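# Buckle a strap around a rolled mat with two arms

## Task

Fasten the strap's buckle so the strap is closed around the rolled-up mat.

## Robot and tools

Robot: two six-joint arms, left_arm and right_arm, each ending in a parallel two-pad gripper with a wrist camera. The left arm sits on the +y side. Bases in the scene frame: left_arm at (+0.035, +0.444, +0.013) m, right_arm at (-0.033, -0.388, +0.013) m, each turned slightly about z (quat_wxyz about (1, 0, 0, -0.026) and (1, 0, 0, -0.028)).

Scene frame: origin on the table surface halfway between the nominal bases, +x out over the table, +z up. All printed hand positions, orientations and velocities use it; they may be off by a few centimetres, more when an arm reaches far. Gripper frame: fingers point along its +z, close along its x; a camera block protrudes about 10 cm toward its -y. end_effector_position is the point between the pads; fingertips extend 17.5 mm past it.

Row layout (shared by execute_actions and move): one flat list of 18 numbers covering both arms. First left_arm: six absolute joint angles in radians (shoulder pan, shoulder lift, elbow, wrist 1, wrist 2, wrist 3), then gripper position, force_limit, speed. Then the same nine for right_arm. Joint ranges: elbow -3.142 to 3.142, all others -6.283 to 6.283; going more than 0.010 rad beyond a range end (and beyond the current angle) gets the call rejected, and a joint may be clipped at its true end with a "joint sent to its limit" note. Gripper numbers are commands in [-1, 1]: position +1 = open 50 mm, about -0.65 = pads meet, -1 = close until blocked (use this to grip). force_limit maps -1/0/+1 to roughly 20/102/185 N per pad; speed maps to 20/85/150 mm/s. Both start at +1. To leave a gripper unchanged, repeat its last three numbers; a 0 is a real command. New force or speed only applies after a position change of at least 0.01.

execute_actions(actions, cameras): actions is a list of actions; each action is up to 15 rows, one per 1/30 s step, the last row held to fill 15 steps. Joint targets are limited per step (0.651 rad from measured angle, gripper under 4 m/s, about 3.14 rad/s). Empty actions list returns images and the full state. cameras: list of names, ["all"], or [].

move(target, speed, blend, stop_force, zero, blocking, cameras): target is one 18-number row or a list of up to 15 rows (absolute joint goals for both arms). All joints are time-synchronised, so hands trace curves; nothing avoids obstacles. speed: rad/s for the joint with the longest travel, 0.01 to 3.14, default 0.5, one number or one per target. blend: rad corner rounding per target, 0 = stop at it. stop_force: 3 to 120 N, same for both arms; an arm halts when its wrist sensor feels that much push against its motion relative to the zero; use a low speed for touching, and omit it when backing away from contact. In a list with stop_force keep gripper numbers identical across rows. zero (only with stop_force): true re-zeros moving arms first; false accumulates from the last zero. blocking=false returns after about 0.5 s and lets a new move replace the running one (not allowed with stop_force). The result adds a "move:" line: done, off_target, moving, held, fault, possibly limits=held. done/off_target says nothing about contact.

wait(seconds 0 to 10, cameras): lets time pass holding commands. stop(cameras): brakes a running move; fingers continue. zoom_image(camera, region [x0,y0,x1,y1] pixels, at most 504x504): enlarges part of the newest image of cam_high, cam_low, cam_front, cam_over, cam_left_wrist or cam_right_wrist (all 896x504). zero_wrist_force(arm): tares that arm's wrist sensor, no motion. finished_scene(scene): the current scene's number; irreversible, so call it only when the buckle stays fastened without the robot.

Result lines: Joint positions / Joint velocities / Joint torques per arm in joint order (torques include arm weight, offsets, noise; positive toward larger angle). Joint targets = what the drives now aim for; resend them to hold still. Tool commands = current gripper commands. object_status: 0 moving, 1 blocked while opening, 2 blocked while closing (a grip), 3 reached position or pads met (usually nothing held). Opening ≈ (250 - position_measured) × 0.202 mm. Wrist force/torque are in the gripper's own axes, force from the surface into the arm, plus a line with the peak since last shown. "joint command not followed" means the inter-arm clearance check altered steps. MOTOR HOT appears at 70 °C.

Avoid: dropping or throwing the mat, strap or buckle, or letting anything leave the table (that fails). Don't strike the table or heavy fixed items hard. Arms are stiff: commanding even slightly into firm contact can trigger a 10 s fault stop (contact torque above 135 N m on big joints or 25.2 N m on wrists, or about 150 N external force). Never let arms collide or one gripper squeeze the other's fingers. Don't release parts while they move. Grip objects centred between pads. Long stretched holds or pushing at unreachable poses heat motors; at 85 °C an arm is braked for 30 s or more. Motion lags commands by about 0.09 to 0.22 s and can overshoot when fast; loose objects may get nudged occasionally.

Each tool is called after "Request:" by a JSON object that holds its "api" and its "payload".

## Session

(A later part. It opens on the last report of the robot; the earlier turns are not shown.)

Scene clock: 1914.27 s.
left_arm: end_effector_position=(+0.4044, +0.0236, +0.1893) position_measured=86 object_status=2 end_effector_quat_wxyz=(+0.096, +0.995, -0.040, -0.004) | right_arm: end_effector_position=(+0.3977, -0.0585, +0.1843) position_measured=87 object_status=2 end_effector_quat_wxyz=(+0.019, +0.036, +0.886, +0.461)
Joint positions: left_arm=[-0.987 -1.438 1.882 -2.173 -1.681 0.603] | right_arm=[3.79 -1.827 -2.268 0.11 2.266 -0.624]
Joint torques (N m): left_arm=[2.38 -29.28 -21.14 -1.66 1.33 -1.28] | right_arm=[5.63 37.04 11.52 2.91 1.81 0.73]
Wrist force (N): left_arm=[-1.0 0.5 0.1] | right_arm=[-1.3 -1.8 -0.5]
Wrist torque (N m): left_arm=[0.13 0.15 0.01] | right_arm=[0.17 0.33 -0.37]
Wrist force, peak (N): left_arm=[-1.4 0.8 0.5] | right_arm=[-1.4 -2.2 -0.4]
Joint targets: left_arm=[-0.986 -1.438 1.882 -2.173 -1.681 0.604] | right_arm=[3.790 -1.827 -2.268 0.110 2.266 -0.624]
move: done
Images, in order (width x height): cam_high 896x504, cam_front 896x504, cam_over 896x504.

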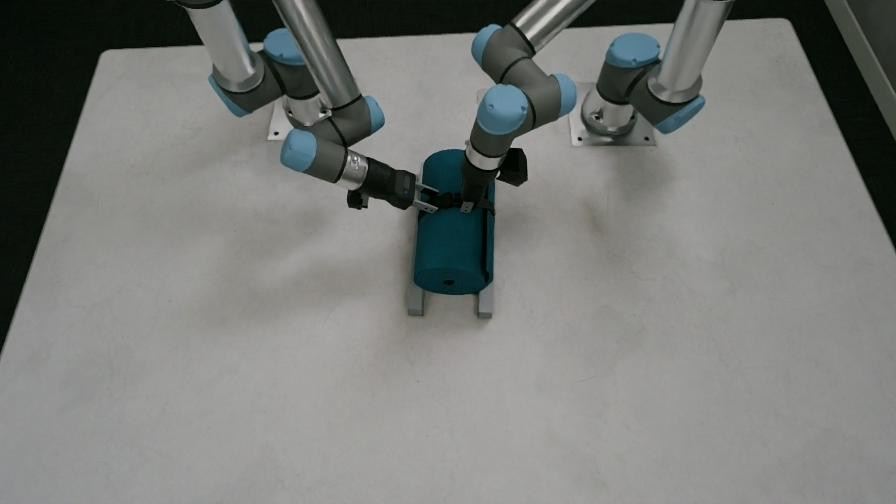

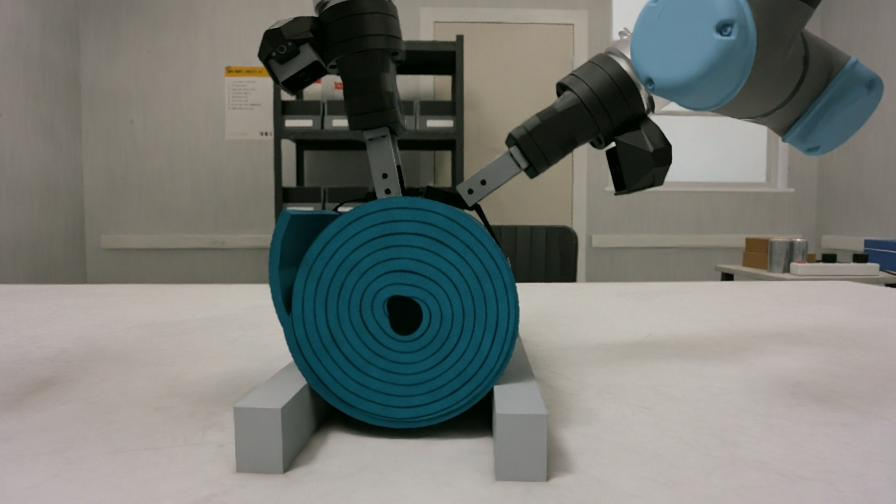

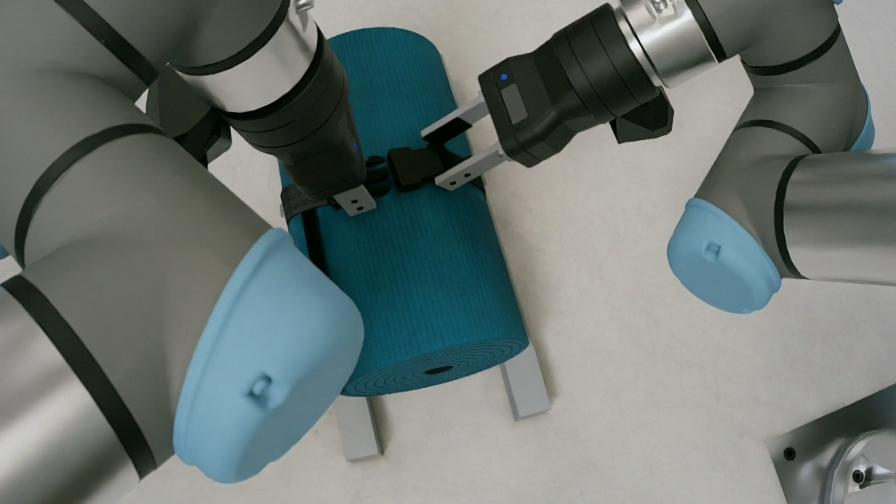

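Request:
{"api": "move", "payload": {"target": [[-1.0284,-1.4177,1.7354,-1.8876,-1.5720,0.5702,-0.98,-0.6,-1,3.7902,-1.8268,-2.2681,0.1098,2.2662,-0.6239,-1,-0.5,-1],[-1.0858,-1.3146,1.5962,-1.6691,-1.4686,0.5033,-0.98,-0.6,-1,3.7902,-1.8268,-2.2681,0.1098,2.2662,-0.6239,-1,-0.5,-1],[-1.0893,-1.3056,1.5931,-1.6745,-1.4692,0.4999,-0.98,-0.6,-1,3.7902,-1.8268,-2.2681,0.1098,2.2662,-0.6239,-1,-0.5,-1]], "speed": [0.15,0.25,0.05], "blend": [0.03,0.005,0], "cameras": ["cam_front"]}}

Request:
{"api": "zoom_image", "payload": {"camera": "cam_front", "region": [380, 170, 450, 210]}}

Scene clock: 1927.17 s.
left_arm: end_effector_position=(+0.4046, +0.0204, +0.2024) position_measured=86 object_status=2 end_effector_quat_wxyz=(-0.105, +0.994, -0.040, +0.004) | right_arm: end_effector_position=(+0.3977, -0.0585, +0.1843) position_measured=87 object_status=2 end_effector_quat_wxyz=(+0.019, +0.036, +0.886, +0.461)
Joint positions: left_arm=[-1.089 -1.305 1.593 -1.675 -1.469 0.5] | right_arm=[3.79 -1.827 -2.268 0.11 2.266 -0.624]
Joint torques (N m): left_arm=[2.8 -49.49 -29.85 -0.55 -0.49 -1.22] | right_arm=[5.8 37.49 11.5 2.97 1.77 0.65]
Wrist force (N): left_arm=[-0.5 1.1 1.0] | right_arm=[-1.2 -1.8 -0.4]
Wrist torque (N m): left_arm=[0.25 0.17 0.12] | right_arm=[0.14 0.31 -0.37]
Wrist force, peak (N): left_arm=[-0.8 1.6 1.3] | right_arm=[-1.3 -2.2 -0.3]
Joint targets: left_arm=[-1.089 -1.306 1.593 -1.675 -1.469 0.500] | right_arm=[3.790 -1.827 -2.268 0.110 2.266 -0.624]
move: done; blend cut to 0.0045 rad at target 2
Images, in order (width x height): cam_front 896x504.

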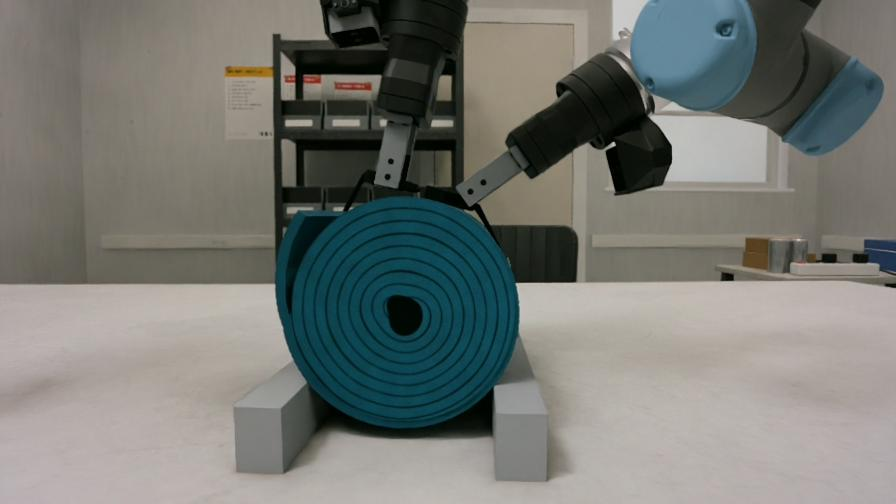

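Scaled by 7.200.

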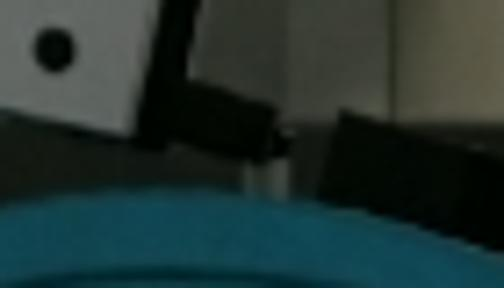

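Request:
{"api": "move", "payload": {"target": [-1.0972,-1.2873,1.5759,-1.6749,-1.4707,0.4921,-0.98,-0.6,-1,3.7902,-1.8268,-2.2681,0.1098,2.2662,-0.6239,-1,-0.5,-1], "speed": 0.02, "stop_force": 10, "cameras": ["cam_front"]}}

Request:
{"api": "zoom_image", "payload": {"camera": "cam_front", "region": [380, 170, 450, 210]}}

Scene clock: 1933.80 s.
left_arm: end_effector_position=(+0.4040, +0.0127, +0.2004) position_measured=86 object_status=2 end_effector_quat_wxyz=(-0.105, +0.994, -0.040, +0.004) | right_arm: end_effector_position=(+0.3977, -0.0585, +0.1843) position_measured=87 object_status=2 end_effector_quat_wxyz=(+0.019, +0.036, +0.886, +0.461)
Joint positions: left_arm=[-1.096 -1.291 1.579 -1.675 -1.47 0.493] | right_arm=[3.79 -1.827 -2.268 0.11 2.266 -0.624]
Joint torques (N m): left_arm=[5.63 -46.8 -19.31 -5.31 -2.02 2.39] | right_arm=[5.57 36.72 16.44 6.27 1.67 0.69]
Wrist force (N): left_arm=[-0.3 -8.0 1.0] | right_arm=[-1.1 -9.4 -5.5]
Wrist torque (N m): left_arm=[0.12 0.16 0.11] | right_arm=[0.03 0.33 -0.38]
Wrist force, peak (N): left_arm=[-0.8 -14.9 0.5] | right_arm=[-1.5 -15.3 -9.6]
Joint targets: left_arm=[-1.096 -1.291 1.579 -1.675 -1.470 0.493] | right_arm=[3.790 -1.827 -2.268 0.110 2.266 -0.624]
move: contact (left_arm)
Images, in order (width x height): cam_front 896x504.

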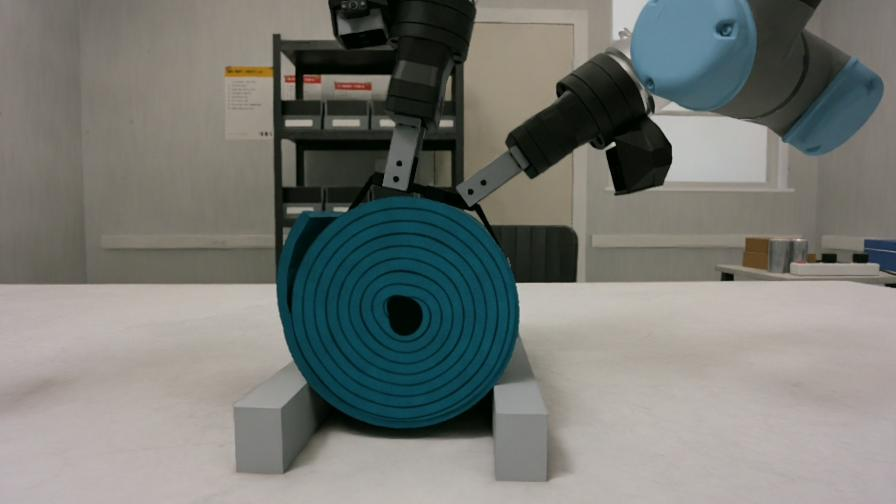

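Scaled by 7.200.

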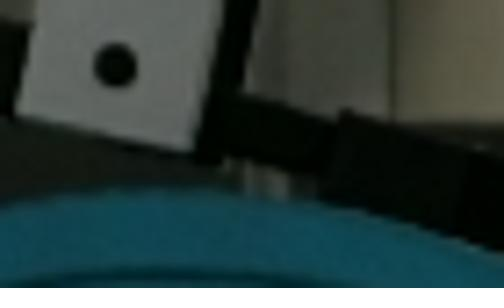

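Request:
{"api": "move", "payload": {"target": [-1.0988,-1.2836,1.5724,-1.6750,-1.4710,0.4905,-0.98,-0.6,-1,3.7902,-1.8268,-2.2681,0.1098,2.2662,-0.6239,-1,-0.5,-1], "speed": 0.02, "stop_force": 20, "cameras": ["cam_front"]}}

Request:
{"api": "zoom_image", "payload": {"camera": "cam_front", "region": [380, 170, 450, 210]}}

Scene clock: 1938.90 s.
left_arm: end_effector_position=(+0.4036, +0.0090, +0.1994) position_measured=86 object_status=2 end_effector_quat_wxyz=(-0.105, +0.994, -0.040, +0.004) | right_arm: end_effector_position=(+0.3977, -0.0585, +0.1843) position_measured=87 object_status=2 end_effector_quat_wxyz=(+0.019, +0.036, +0.886, +0.461)
Joint positions: left_arm=[-1.099 -1.284 1.572 -1.675 -1.471 0.49] | right_arm=[3.79 -1.827 -2.268 0.11 2.266 -0.624]
Joint torques (N m): left_arm=[4.24 -46.47 -20.85 -4.7 -0.6 -0.23] | right_arm=[-0.29 31.38 7.63 3.48 4.73 0.49]
Wrist force (N): left_arm=[-3.8 -3.7 2.2] | right_arm=[-4.1 -5.7 -3.2]
Wrist torque (N m): left_arm=[0.16 0.14 0.15] | right_arm=[-0.07 0.10 -0.26]
Wrist force, peak (N): left_arm=[-1.0 -28.5 -0.3] | right_arm=[-1.7 -24.1 -17.9]
Joint targets: left_arm=[-1.099 -1.284 1.572 -1.675 -1.471 0.490] | right_arm=[3.790 -1.827 -2.268 0.110 2.266 -0.624]
move: done
Images, in order (width x height): cam_front 896x504.

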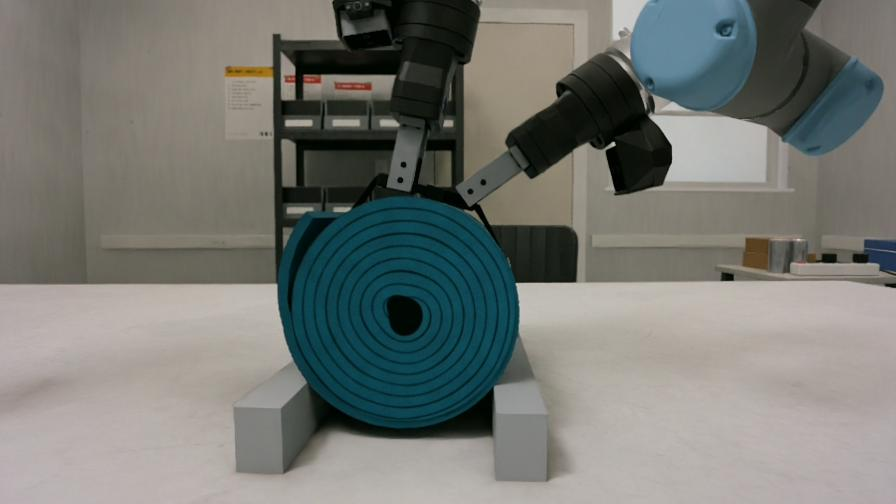

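Scaled by 7.200.

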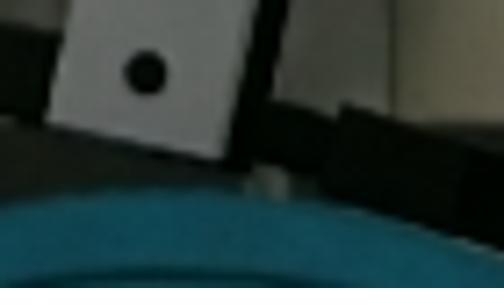

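Request:
{"api": "move", "payload": {"target": [-1.1031,-1.2735,1.5629,-1.6752,-1.4718,0.4863,-0.98,-0.6,-1,3.7902,-1.8268,-2.2681,0.1098,2.2662,-0.6239,-1,-0.5,-1], "speed": 0.02, "stop_force": 25, "cameras": ["cam_front"]}}

Request:
{"api": "zoom_image", "payload": {"camera": "cam_front", "region": [380, 170, 450, 210]}}

Scene clock: 1945.87 s.
left_arm: end_effector_position=(+0.4032, +0.0038, +0.1979) position_measured=86 object_status=2 end_effector_quat_wxyz=(-0.105, +0.994, -0.040, +0.004) | right_arm: end_effector_position=(+0.3977, -0.0585, +0.1842) position_measured=87 object_status=2 end_effector_quat_wxyz=(+0.019, +0.036, +0.886, +0.461)
Joint positions: left_arm=[-1.103 -1.273 1.563 -1.675 -1.472 0.486] | right_arm=[3.79 -1.827 -2.268 0.11 2.266 -0.624]
Joint torques (N m): left_arm=[-4.12 -47.13 -21.61 -8.04 -2.37 0.72] | right_arm=[2.5 20.46 14.4 5.13 4.87 0.54]
Wrist force (N): left_arm=[-3.6 -13.8 2.8] | right_arm=[-4.0 -12.9 -9.7]
Wrist torque (N m): left_arm=[0.09 0.20 0.15] | right_arm=[-0.14 0.16 -0.28]
Wrist force, peak (N): left_arm=[-3.6 -13.8 2.8] | right_arm=[-4.0 -13.2 -9.7]
Joint targets: left_arm=[-1.103 -1.274 1.563 -1.675 -1.472 0.486] | right_arm=[3.790 -1.827 -2.268 0.110 2.266 -0.624]
move: done
Images, in order (width x height): cam_front 896x504.

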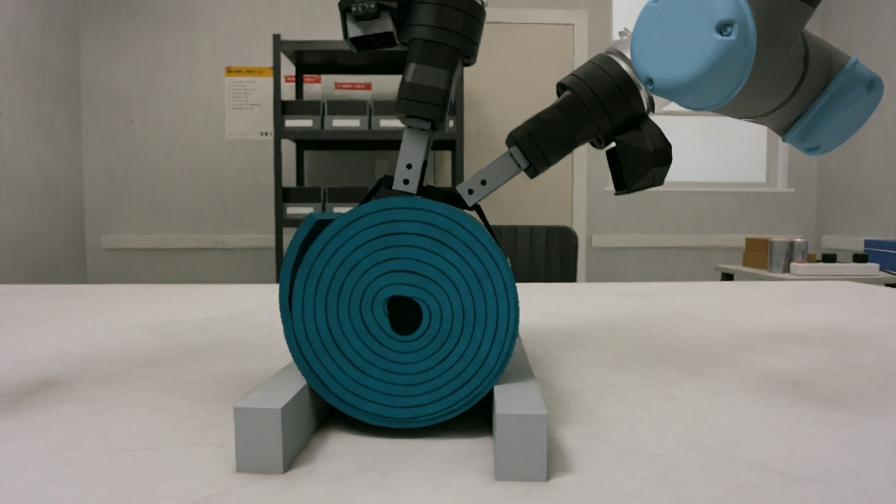

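Scaled by 7.200.

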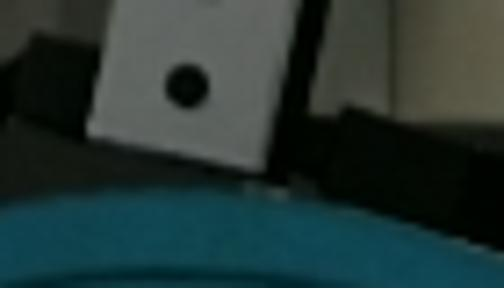

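Request:
{"api": "move", "payload": {"target": [-1.1055,-1.2680,1.5577,-1.6753,-1.4722,0.4839,-0.98,-0.6,-1,3.7902,-1.8268,-2.2681,0.1098,2.2662,-0.6239,-1,-0.5,-1], "speed": 0.02, "stop_force": 20, "cameras": ["cam_front", "cam_left_wrist", "cam_high", "cam_right_wrist"]}}

Request:
{"api": "zoom_image", "payload": {"camera": "cam_front", "region": [380, 170, 450, 210]}}

Request:
{"api": "zoom_image", "payload": {"camera": "cam_high", "region": [436, 188, 476, 218]}}

Scene clock: 1953.03 s.
left_arm: end_effector_position=(+0.4028, +0.0008, +0.1970) position_measured=86 object_status=2 end_effector_quat_wxyz=(-0.104, +0.994, -0.040, +0.004) | right_arm: end_effector_position=(+0.3977, -0.0585, +0.1843) position_measured=87 object_status=2 end_effector_quat_wxyz=(+0.019, +0.036, +0.886, +0.461)
Joint positions: left_arm=[-1.106 -1.268 1.558 -1.675 -1.472 0.484] | right_arm=[3.79 -1.827 -2.268 0.11 2.266 -0.624]
Joint torques (N m): left_arm=[-3.48 -43.95 -24.68 -9.89 0.36 -0.86] | right_arm=[12.2 29.62 24.89 6.13 4.74 0.5]
Wrist force (N): left_arm=[-4.5 -19.0 3.1] | right_arm=[-4.9 -17.0 -12.8]
Wrist torque (N m): left_arm=[0.09 0.16 -0.03] | right_arm=[-0.18 -0.04 -0.11]
Wrist force, peak (N): left_arm=[-5.6 -25.4 2.5] | right_arm=[-6.1 -21.1 -16.7]
Joint targets: left_arm=[-1.105 -1.268 1.558 -1.675 -1.472 0.484] | right_arm=[3.790 -1.827 -2.268 0.110 2.266 -0.624]
move: done
Images, in order (width x height): cam_high 896x504, cam_front 896x504, cam_left_wrist 896x504, cam_right_wrist 896x504.

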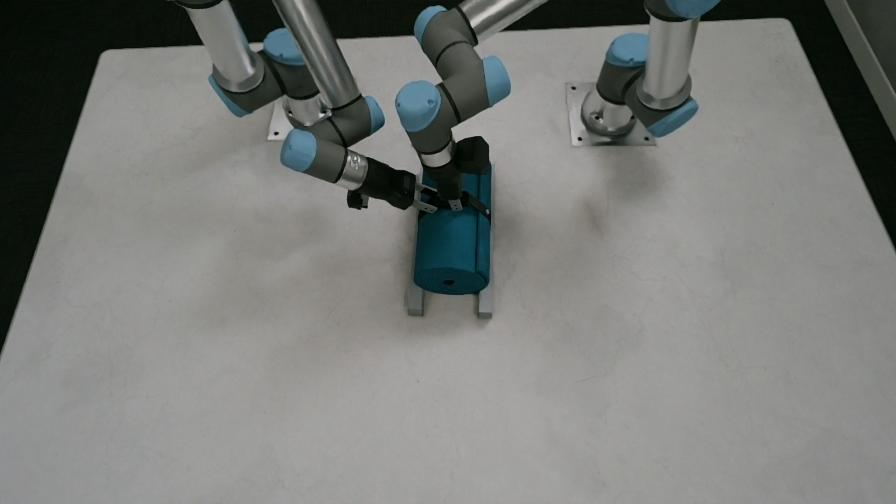

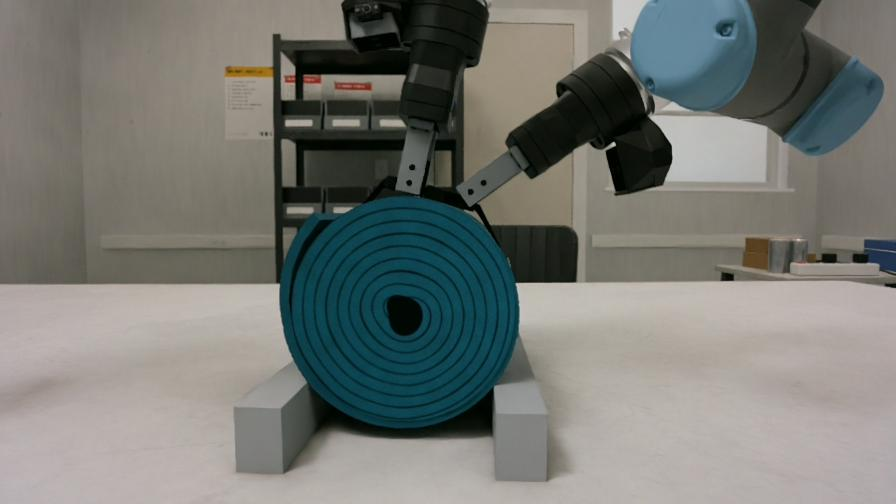

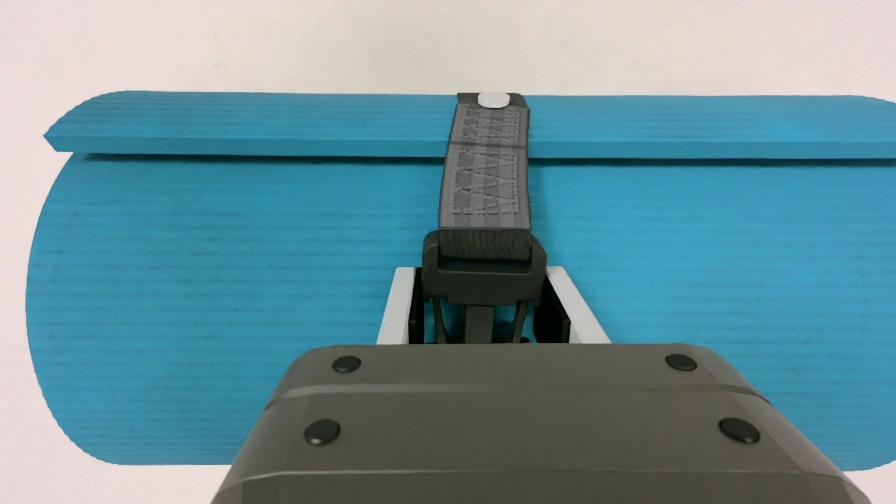

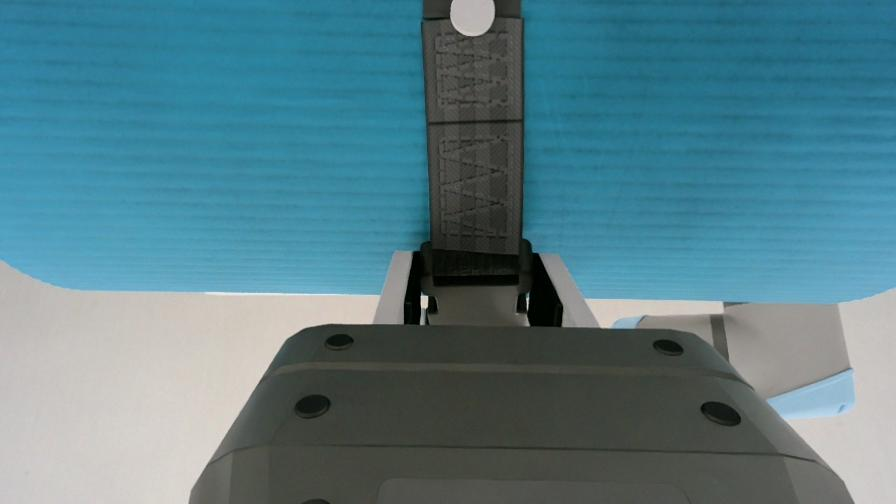

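Scaled by 7.200.

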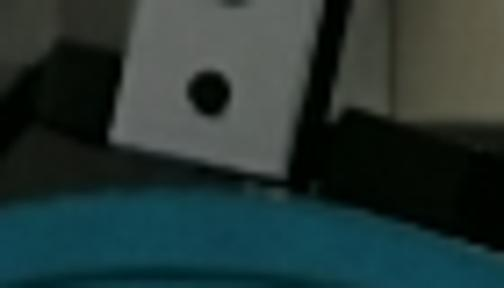

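Scaled by 12.600.

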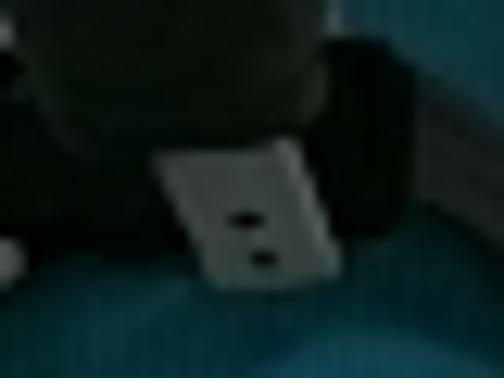

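Request:
{"api": "move", "payload": {"target": [-1.0974,-1.2879,1.5733,-1.6720,-1.4707,0.4920,-0.98,-0.6,-1,3.8090,-1.8270,-2.2546,0.1081,2.2534,-0.6057,-1,-0.5,-1], "speed": 0.02, "cameras": ["cam_front", "cam_left_wrist"]}}

Request:
{"api": "zoom_image", "payload": {"camera": "cam_front", "region": [370, 160, 470, 220]}}

Scene clock: 1975.67 s.
left_arm: end_effector_position=(+0.4038, +0.0108, +0.2012) position_measured=86 object_status=2 end_effector_quat_wxyz=(-0.104, +0.994, -0.040, +0.004) | right_arm: end_effector_position=(+0.3984, -0.0486, +0.1882) position_measured=87 object_status=2 end_effector_quat_wxyz=(+0.019, +0.036, +0.886, +0.461)
Joint positions: left_arm=[-1.097 -1.288 1.573 -1.672 -1.471 0.492] | right_arm=[3.809 -1.827 -2.254 0.108 2.253 -0.606]
Joint torques (N m): left_arm=[1.38 -38.33 -29.64 -4.43 1.84 1.72] | right_arm=[4.89 20.72 23.17 4.29 3.4 -0.15]
Wrist force (N): left_arm=[-7.5 -12.2 3.5] | right_arm=[-8.0 -17.4 -10.2]
Wrist torque (N m): left_arm=[0.15 0.18 -0.10] | right_arm=[-0.19 -0.10 -0.03]
Wrist force, peak (N): left_arm=[-6.0 -19.0 3.0] | right_arm=[-6.4 -18.1 -12.7]
Joint targets: left_arm=[-1.097 -1.288 1.573 -1.672 -1.471 0.492] | right_arm=[3.809 -1.827 -2.255 0.108 2.253 -0.606]
move: done
Images, in order (width x height): cam_front 896x504, cam_left_wrist 896x504.

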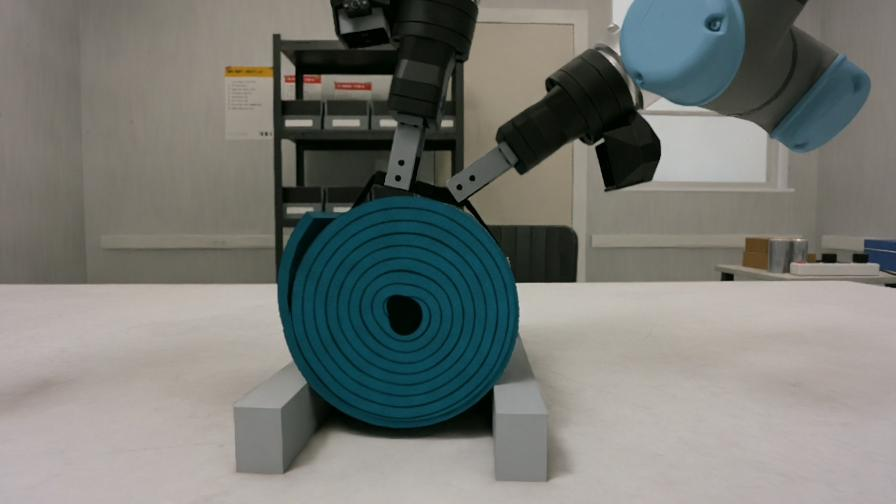

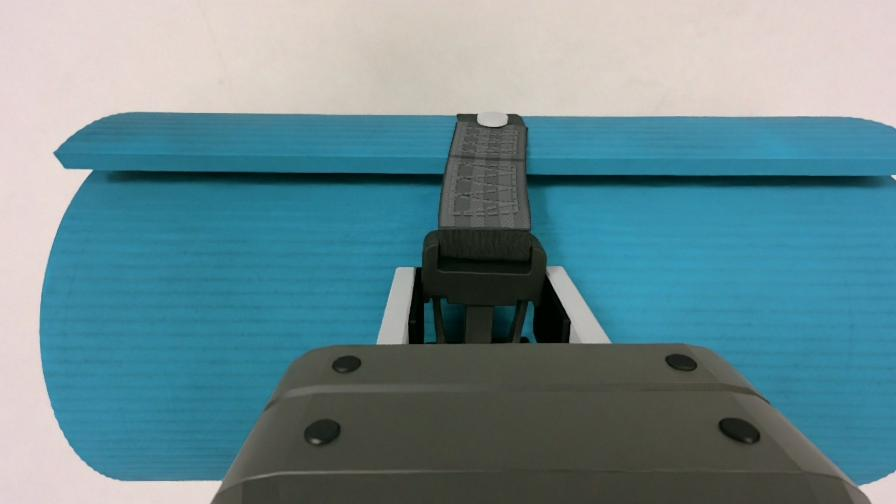

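Scaled by 5.040.

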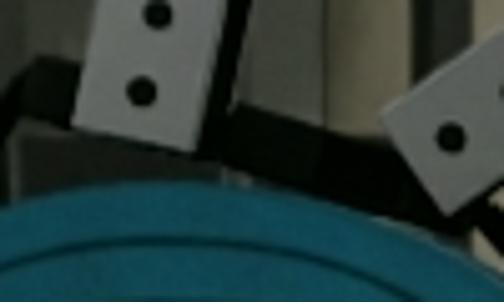

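Request:
{"api": "move", "payload": {"target": [-1.0874,-1.3106,1.5951,-1.6720,-1.4689,0.5019,-0.98,-0.6,-1,3.8311,-1.8324,-2.2380,0.1098,2.2385,-0.5849,-1,-0.5,-1], "speed": 0.02, "cameras": ["cam_front", "cam_left_wrist", "cam_right_wrist"]}}

Request:
{"api": "zoom_image", "payload": {"camera": "cam_front", "region": [370, 160, 470, 220]}}

Scene clock: 1998.40 s.
left_arm: end_effector_position=(+0.4048, +0.0228, +0.2042) position_measured=86 object_status=2 end_effector_quat_wxyz=(-0.104, +0.994, -0.040, +0.004) | right_arm: end_effector_position=(+0.3994, -0.0366, +0.1912) position_measured=87 object_status=2 end_effector_quat_wxyz=(+0.019, +0.036, +0.886, +0.461)
Joint positions: left_arm=[-1.087 -1.311 1.595 -1.672 -1.469 0.502] | right_arm=[3.831 -1.832 -2.238 0.11 2.238 -0.585]
Joint torques (N m): left_arm=[-0.34 -36.42 -28.15 -5.75 0.74 1.81] | right_arm=[14.28 -4.92 8.2 -2.41 -1.53 0.07]
Wrist force (N): left_arm=[-0.8 -8.7 1.1] | right_arm=[-2.6 10.6 -62.4]
Wrist torque (N m): left_arm=[0.08 0.16 -0.07] | right_arm=[0.54 0.23 -0.30]
Wrist force, peak (N): left_arm=[-7.9 -12.6 3.6] | right_arm=[-2.6 11.0 -62.6]
Joint targets: left_arm=[-1.087 -1.311 1.595 -1.672 -1.469 0.502] | right_arm=[3.831 -1.832 -2.238 0.110 2.239 -0.585]
move: done
Images, in order (width x height): cam_front 896x504, cam_left_wrist 896x504, cam_right_wrist 896x504.

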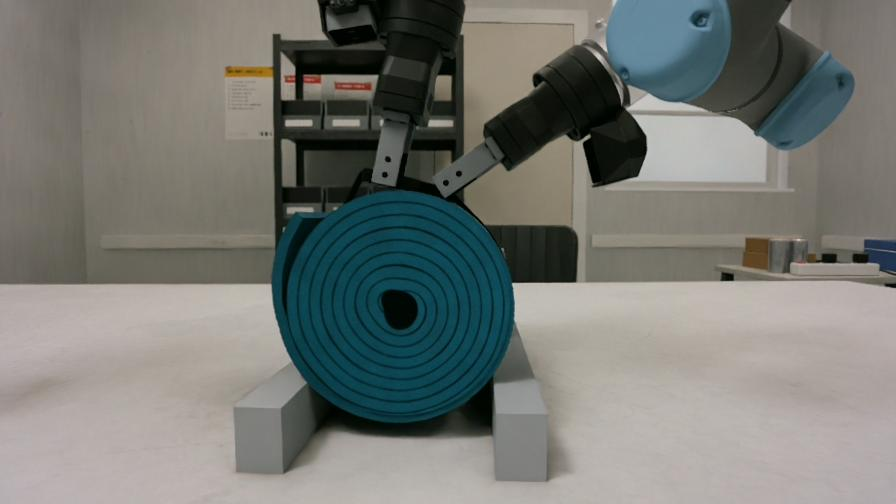

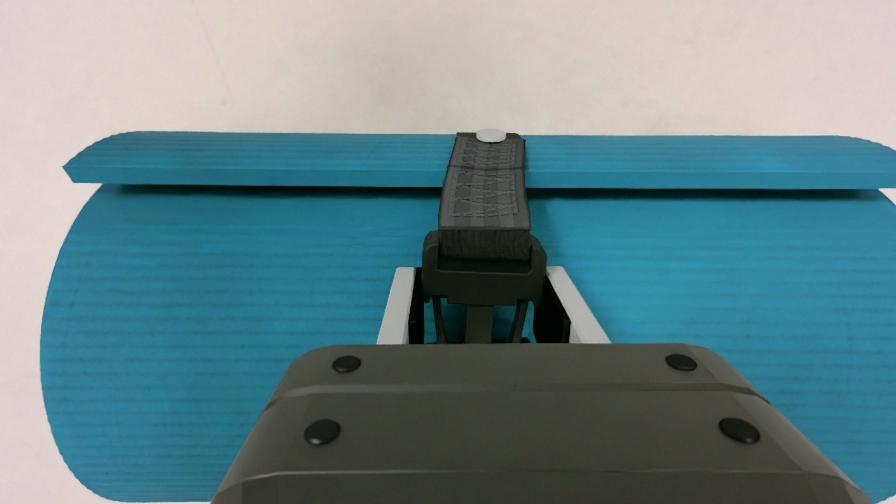

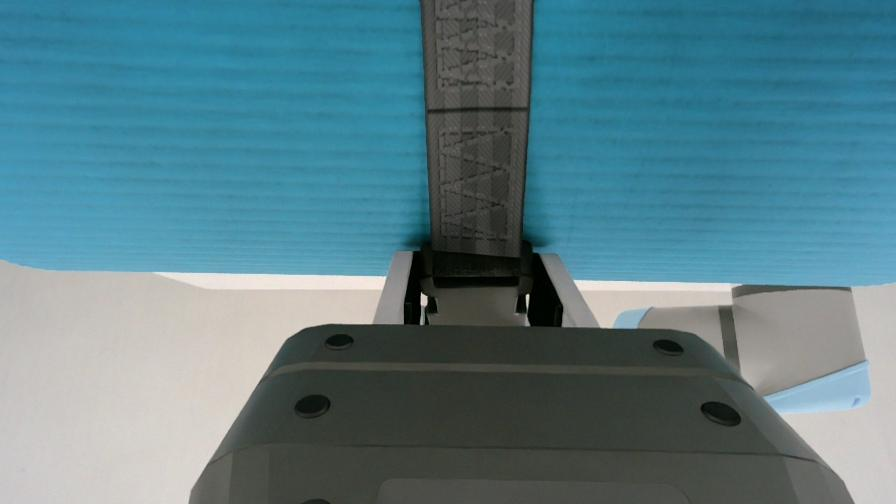

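Scaled by 5.040.

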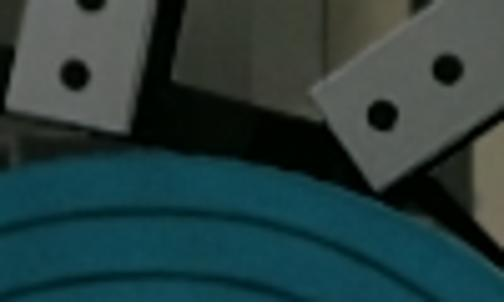

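Request:
{"api": "move", "payload": {"target": [-1.0974,-1.2879,1.5733,-1.6720,-1.4707,0.4920,-0.98,-0.6,-1,3.8090,-1.8270,-2.2546,0.1081,2.2534,-0.6057,-1,-0.5,-1], "speed": 0.02, "cameras": ["cam_front"]}}

Request:
{"api": "zoom_image", "payload": {"camera": "cam_front", "region": [370, 160, 470, 220]}}

Scene clock: 2005.13 s.
left_arm: end_effector_position=(+0.4038, +0.0106, +0.2012) position_measured=86 object_status=2 end_effector_quat_wxyz=(-0.104, +0.994, -0.040, +0.004) | right_arm: end_effector_position=(+0.3984, -0.0488, +0.1881) position_measured=87 object_status=2 end_effector_quat_wxyz=(+0.019, +0.036, +0.886, +0.461)
Joint positions: left_arm=[-1.097 -1.288 1.573 -1.672 -1.471 0.492] | right_arm=[3.809 -1.827 -2.255 0.108 2.254 -0.606]
Joint torques (N m): left_arm=[-1.71 -43.53 -24.36 -2.43 -0.87 -1.96] | right_arm=[7.65 36.33 14.25 3.21 4.22 0.06]
Wrist force (N): left_arm=[-2.9 0.5 3.8] | right_arm=[-2.9 -7.2 -1.7]
Wrist torque (N m): left_arm=[0.17 0.14 0.12] | right_arm=[-0.20 0.03 -0.21]
Wrist force, peak (N): left_arm=[-0.6 -8.7 1.0] | right_arm=[-2.6 10.9 -62.5]
Joint targets: left_arm=[-1.097 -1.288 1.573 -1.672 -1.471 0.492] | right_arm=[3.809 -1.827 -2.255 0.108 2.253 -0.606]
move: done
Images, in order (width x height): cam_front 896x504.

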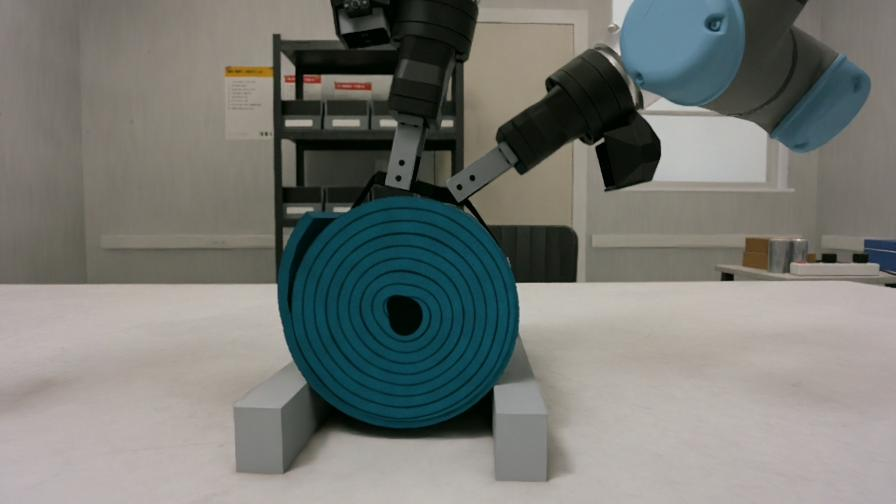

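Scaled by 5.040.

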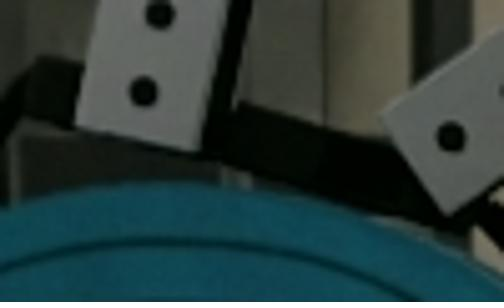

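Request:
{"api": "move", "payload": {"target": [-1.0974,-1.2879,1.5733,-1.6720,-1.4707,0.4920,0.65,-0.6,-1,3.8090,-1.8270,-2.2546,0.1081,2.2534,-0.6057,-1,-0.5,-1], "speed": 0.02, "cameras": ["cam_front", "cam_left_wrist"]}}

Request:
{"api": "zoom_image", "payload": {"camera": "cam_front", "region": [370, 160, 470, 220]}}

Scene clock: 2014.07 s.
left_arm: end_effector_position=(+0.4038, +0.0107, +0.2012) position_measured=56 object_status=0 end_effector_quat_wxyz=(-0.104, +0.994, -0.040, +0.004) | right_arm: end_effector_position=(+0.3984, -0.0487, +0.1881) position_measured=87 object_status=2 end_effector_quat_wxyz=(+0.019, +0.036, +0.886, +0.461)
Joint positions: left_arm=[-1.097 -1.288 1.573 -1.672 -1.471 0.492] | right_arm=[3.809 -1.827 -2.255 0.108 2.253 -0.606]
Joint torques (N m): left_arm=[7.63 -43.27 -19.98 -2.56 1.93 2.31] | right_arm=[4.71 24.25 26.96 5.76 0.06 1.07]
Wrist force (N): left_arm=[-1.3 1.1 -0.5] | right_arm=[-1.2 -9.2 1.1]
Wrist torque (N m): left_arm=[0.19 0.20 0.10] | right_arm=[-0.08 0.14 -0.28]
Wrist force, peak (N): left_arm=[-3.8 -0.9 3.8] | right_arm=[-3.3 -8.8 -3.0]
Joint targets: left_arm=[-1.097 -1.288 1.573 -1.672 -1.471 0.492] | right_arm=[3.809 -1.827 -2.255 0.108 2.253 -0.606]
move: done
Images, in order (width x height): cam_front 896x504, cam_left_wrist 896x504.

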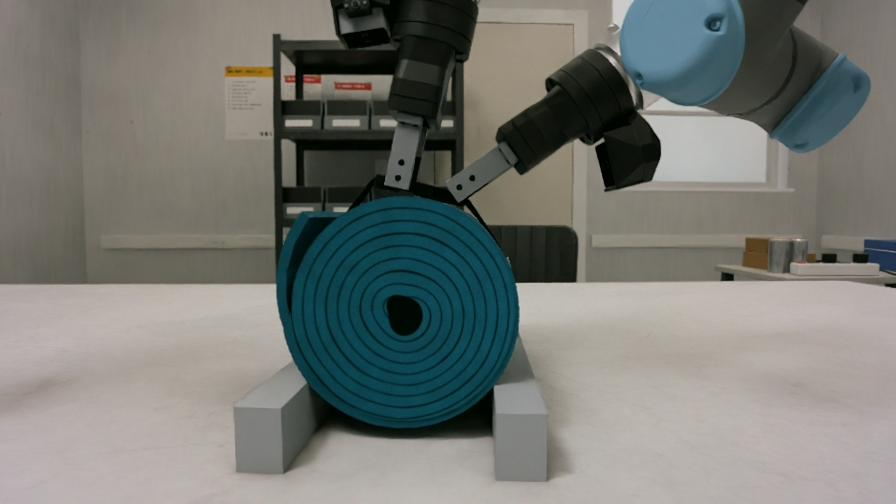

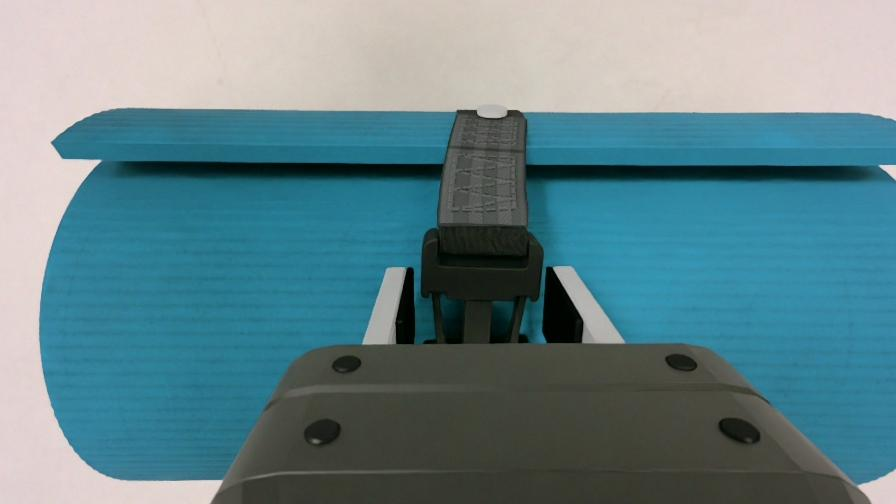

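Scaled by 5.040.

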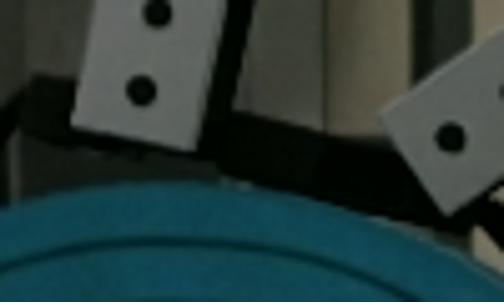

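Request:
{"api": "move", "payload": {"target": [-1.0859,-1.3070,1.5999,-1.6804,-1.4686,0.5034,0.65,-0.6,-1,3.8090,-1.8270,-2.2546,0.1081,2.2534,-0.6057,-1,-0.5,-1], "speed": 0.03, "cameras": ["cam_front", "cam_left_wrist"]}}

Request:
{"api": "zoom_image", "payload": {"camera": "cam_front", "region": [370, 160, 470, 220]}}

Scene clock: 2025.60 s.
left_arm: end_effector_position=(+0.4058, +0.0230, +0.2007) position_measured=56 object_status=3 end_effector_quat_wxyz=(-0.105, +0.994, -0.040, +0.004) | right_arm: end_effector_position=(+0.3984, -0.0487, +0.1881) position_measured=87 object_status=2 end_effector_quat_wxyz=(+0.019, +0.036, +0.886, +0.461)
Joint positions: left_arm=[-1.086 -1.307 1.6 -1.68 -1.469 0.504] | right_arm=[3.809 -1.827 -2.255 0.108 2.253 -0.606]
Joint torques (N m): left_arm=[-0.07 -35.43 -29.66 -3.79 1.68 0.94] | right_arm=[-4.73 40 25.96 5.79 0.99 0.88]
Motor temperatures (°C): left_arm=[26 30 27 33 34 33] | right_arm=[32 31 24 30 40 34]
Wrist force (N): left_arm=[-1.3 1.1 -0.4] | right_arm=[-1.1 -9.5 1.1]
Wrist torque (N m): left_arm=[0.19 0.19 -0.03] | right_arm=[-0.12 0.12 -0.28]
Wrist force, peak (N): left_arm=[-1.3 1.3 -0.6] | right_arm=[-1.1 -9.8 1.0]
Joint targets: left_arm=[-1.086 -1.307 1.600 -1.680 -1.469 0.503] | right_arm=[3.809 -1.827 -2.255 0.108 2.253 -0.606]
move: done
Images, in order (width x height): cam_front 896x504, cam_left_wrist 896x504.

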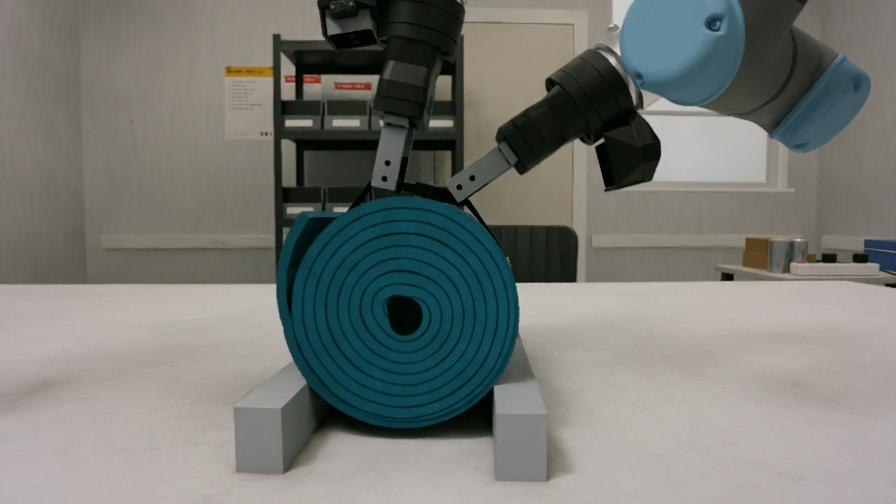

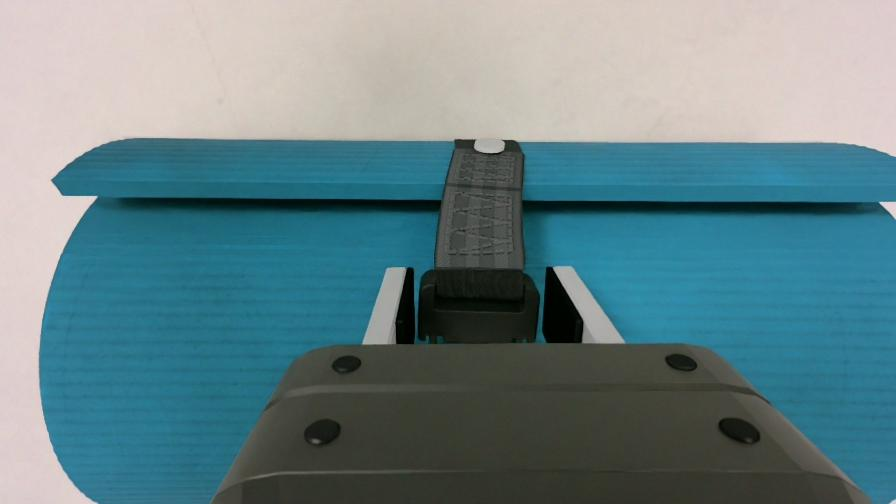

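Scaled by 5.040.

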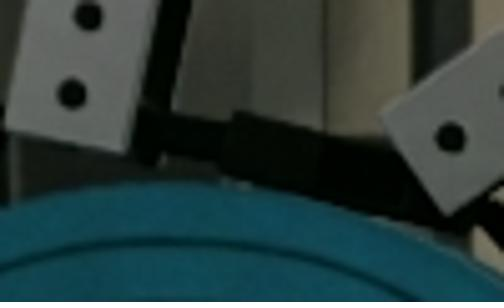

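Request:
{"api": "move", "payload": {"target": [-1.0859,-1.3070,1.5999,-1.6804,-1.4686,0.5034,-0.98,-0.6,-1,3.8090,-1.8270,-2.2546,0.1081,2.2534,-0.6057,-1,-0.5,-1], "speed": 0.03, "cameras": ["cam_front", "cam_left_wrist"]}}

Request:
{"api": "zoom_image", "payload": {"camera": "cam_front", "region": [370, 160, 470, 220]}}

Scene clock: 2031.70 s.
left_arm: end_effector_position=(+0.4057, +0.0229, +0.2006) position_measured=84 object_status=2 end_effector_quat_wxyz=(-0.105, +0.994, -0.040, +0.004) | right_arm: end_effector_position=(+0.3984, -0.0487, +0.1881) position_measured=87 object_status=2 end_effector_quat_wxyz=(+0.019, +0.036, +0.886, +0.461)
Joint positions: left_arm=[-1.086 -1.307 1.6 -1.68 -1.469 0.503] | right_arm=[3.809 -1.827 -2.255 0.108 2.253 -0.606]
Joint torques (N m): left_arm=[-3.32 -30.04 -31.11 -3.58 2.26 -2.26] | right_arm=[2.16 39.81 24.85 5.87 2.16 0.89]
Wrist force (N): left_arm=[-9.8 -0.9 -0.2] | right_arm=[-9.0 -10.5 -0.6]
Wrist torque (N m): left_arm=[0.20 0.19 0.18] | right_arm=[-0.11 -0.23 -0.06]
Wrist force, peak (N): left_arm=[-9.8 -0.9 -0.2] | right_arm=[-9.0 -11.0 -0.5]
Joint targets: left_arm=[-1.086 -1.307 1.600 -1.680 -1.469 0.503] | right_arm=[3.809 -1.827 -2.255 0.108 2.253 -0.606]
move: done
Images, in order (width x height): cam_front 896x504, cam_left_wrist 896x504.

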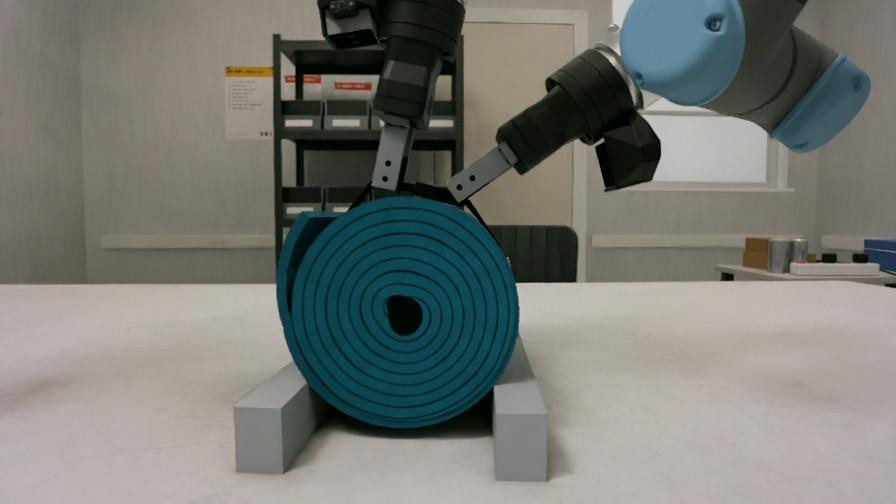

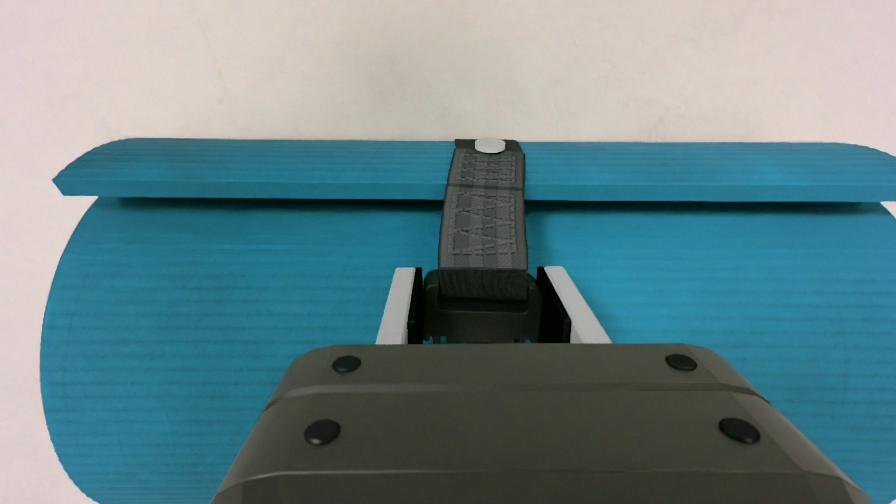

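Scaled by 5.040.

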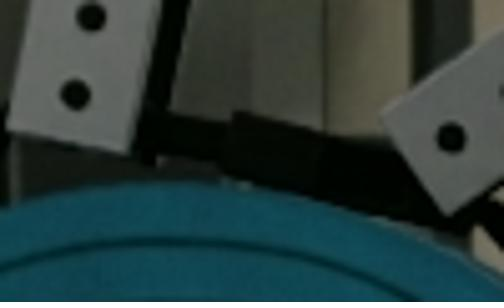

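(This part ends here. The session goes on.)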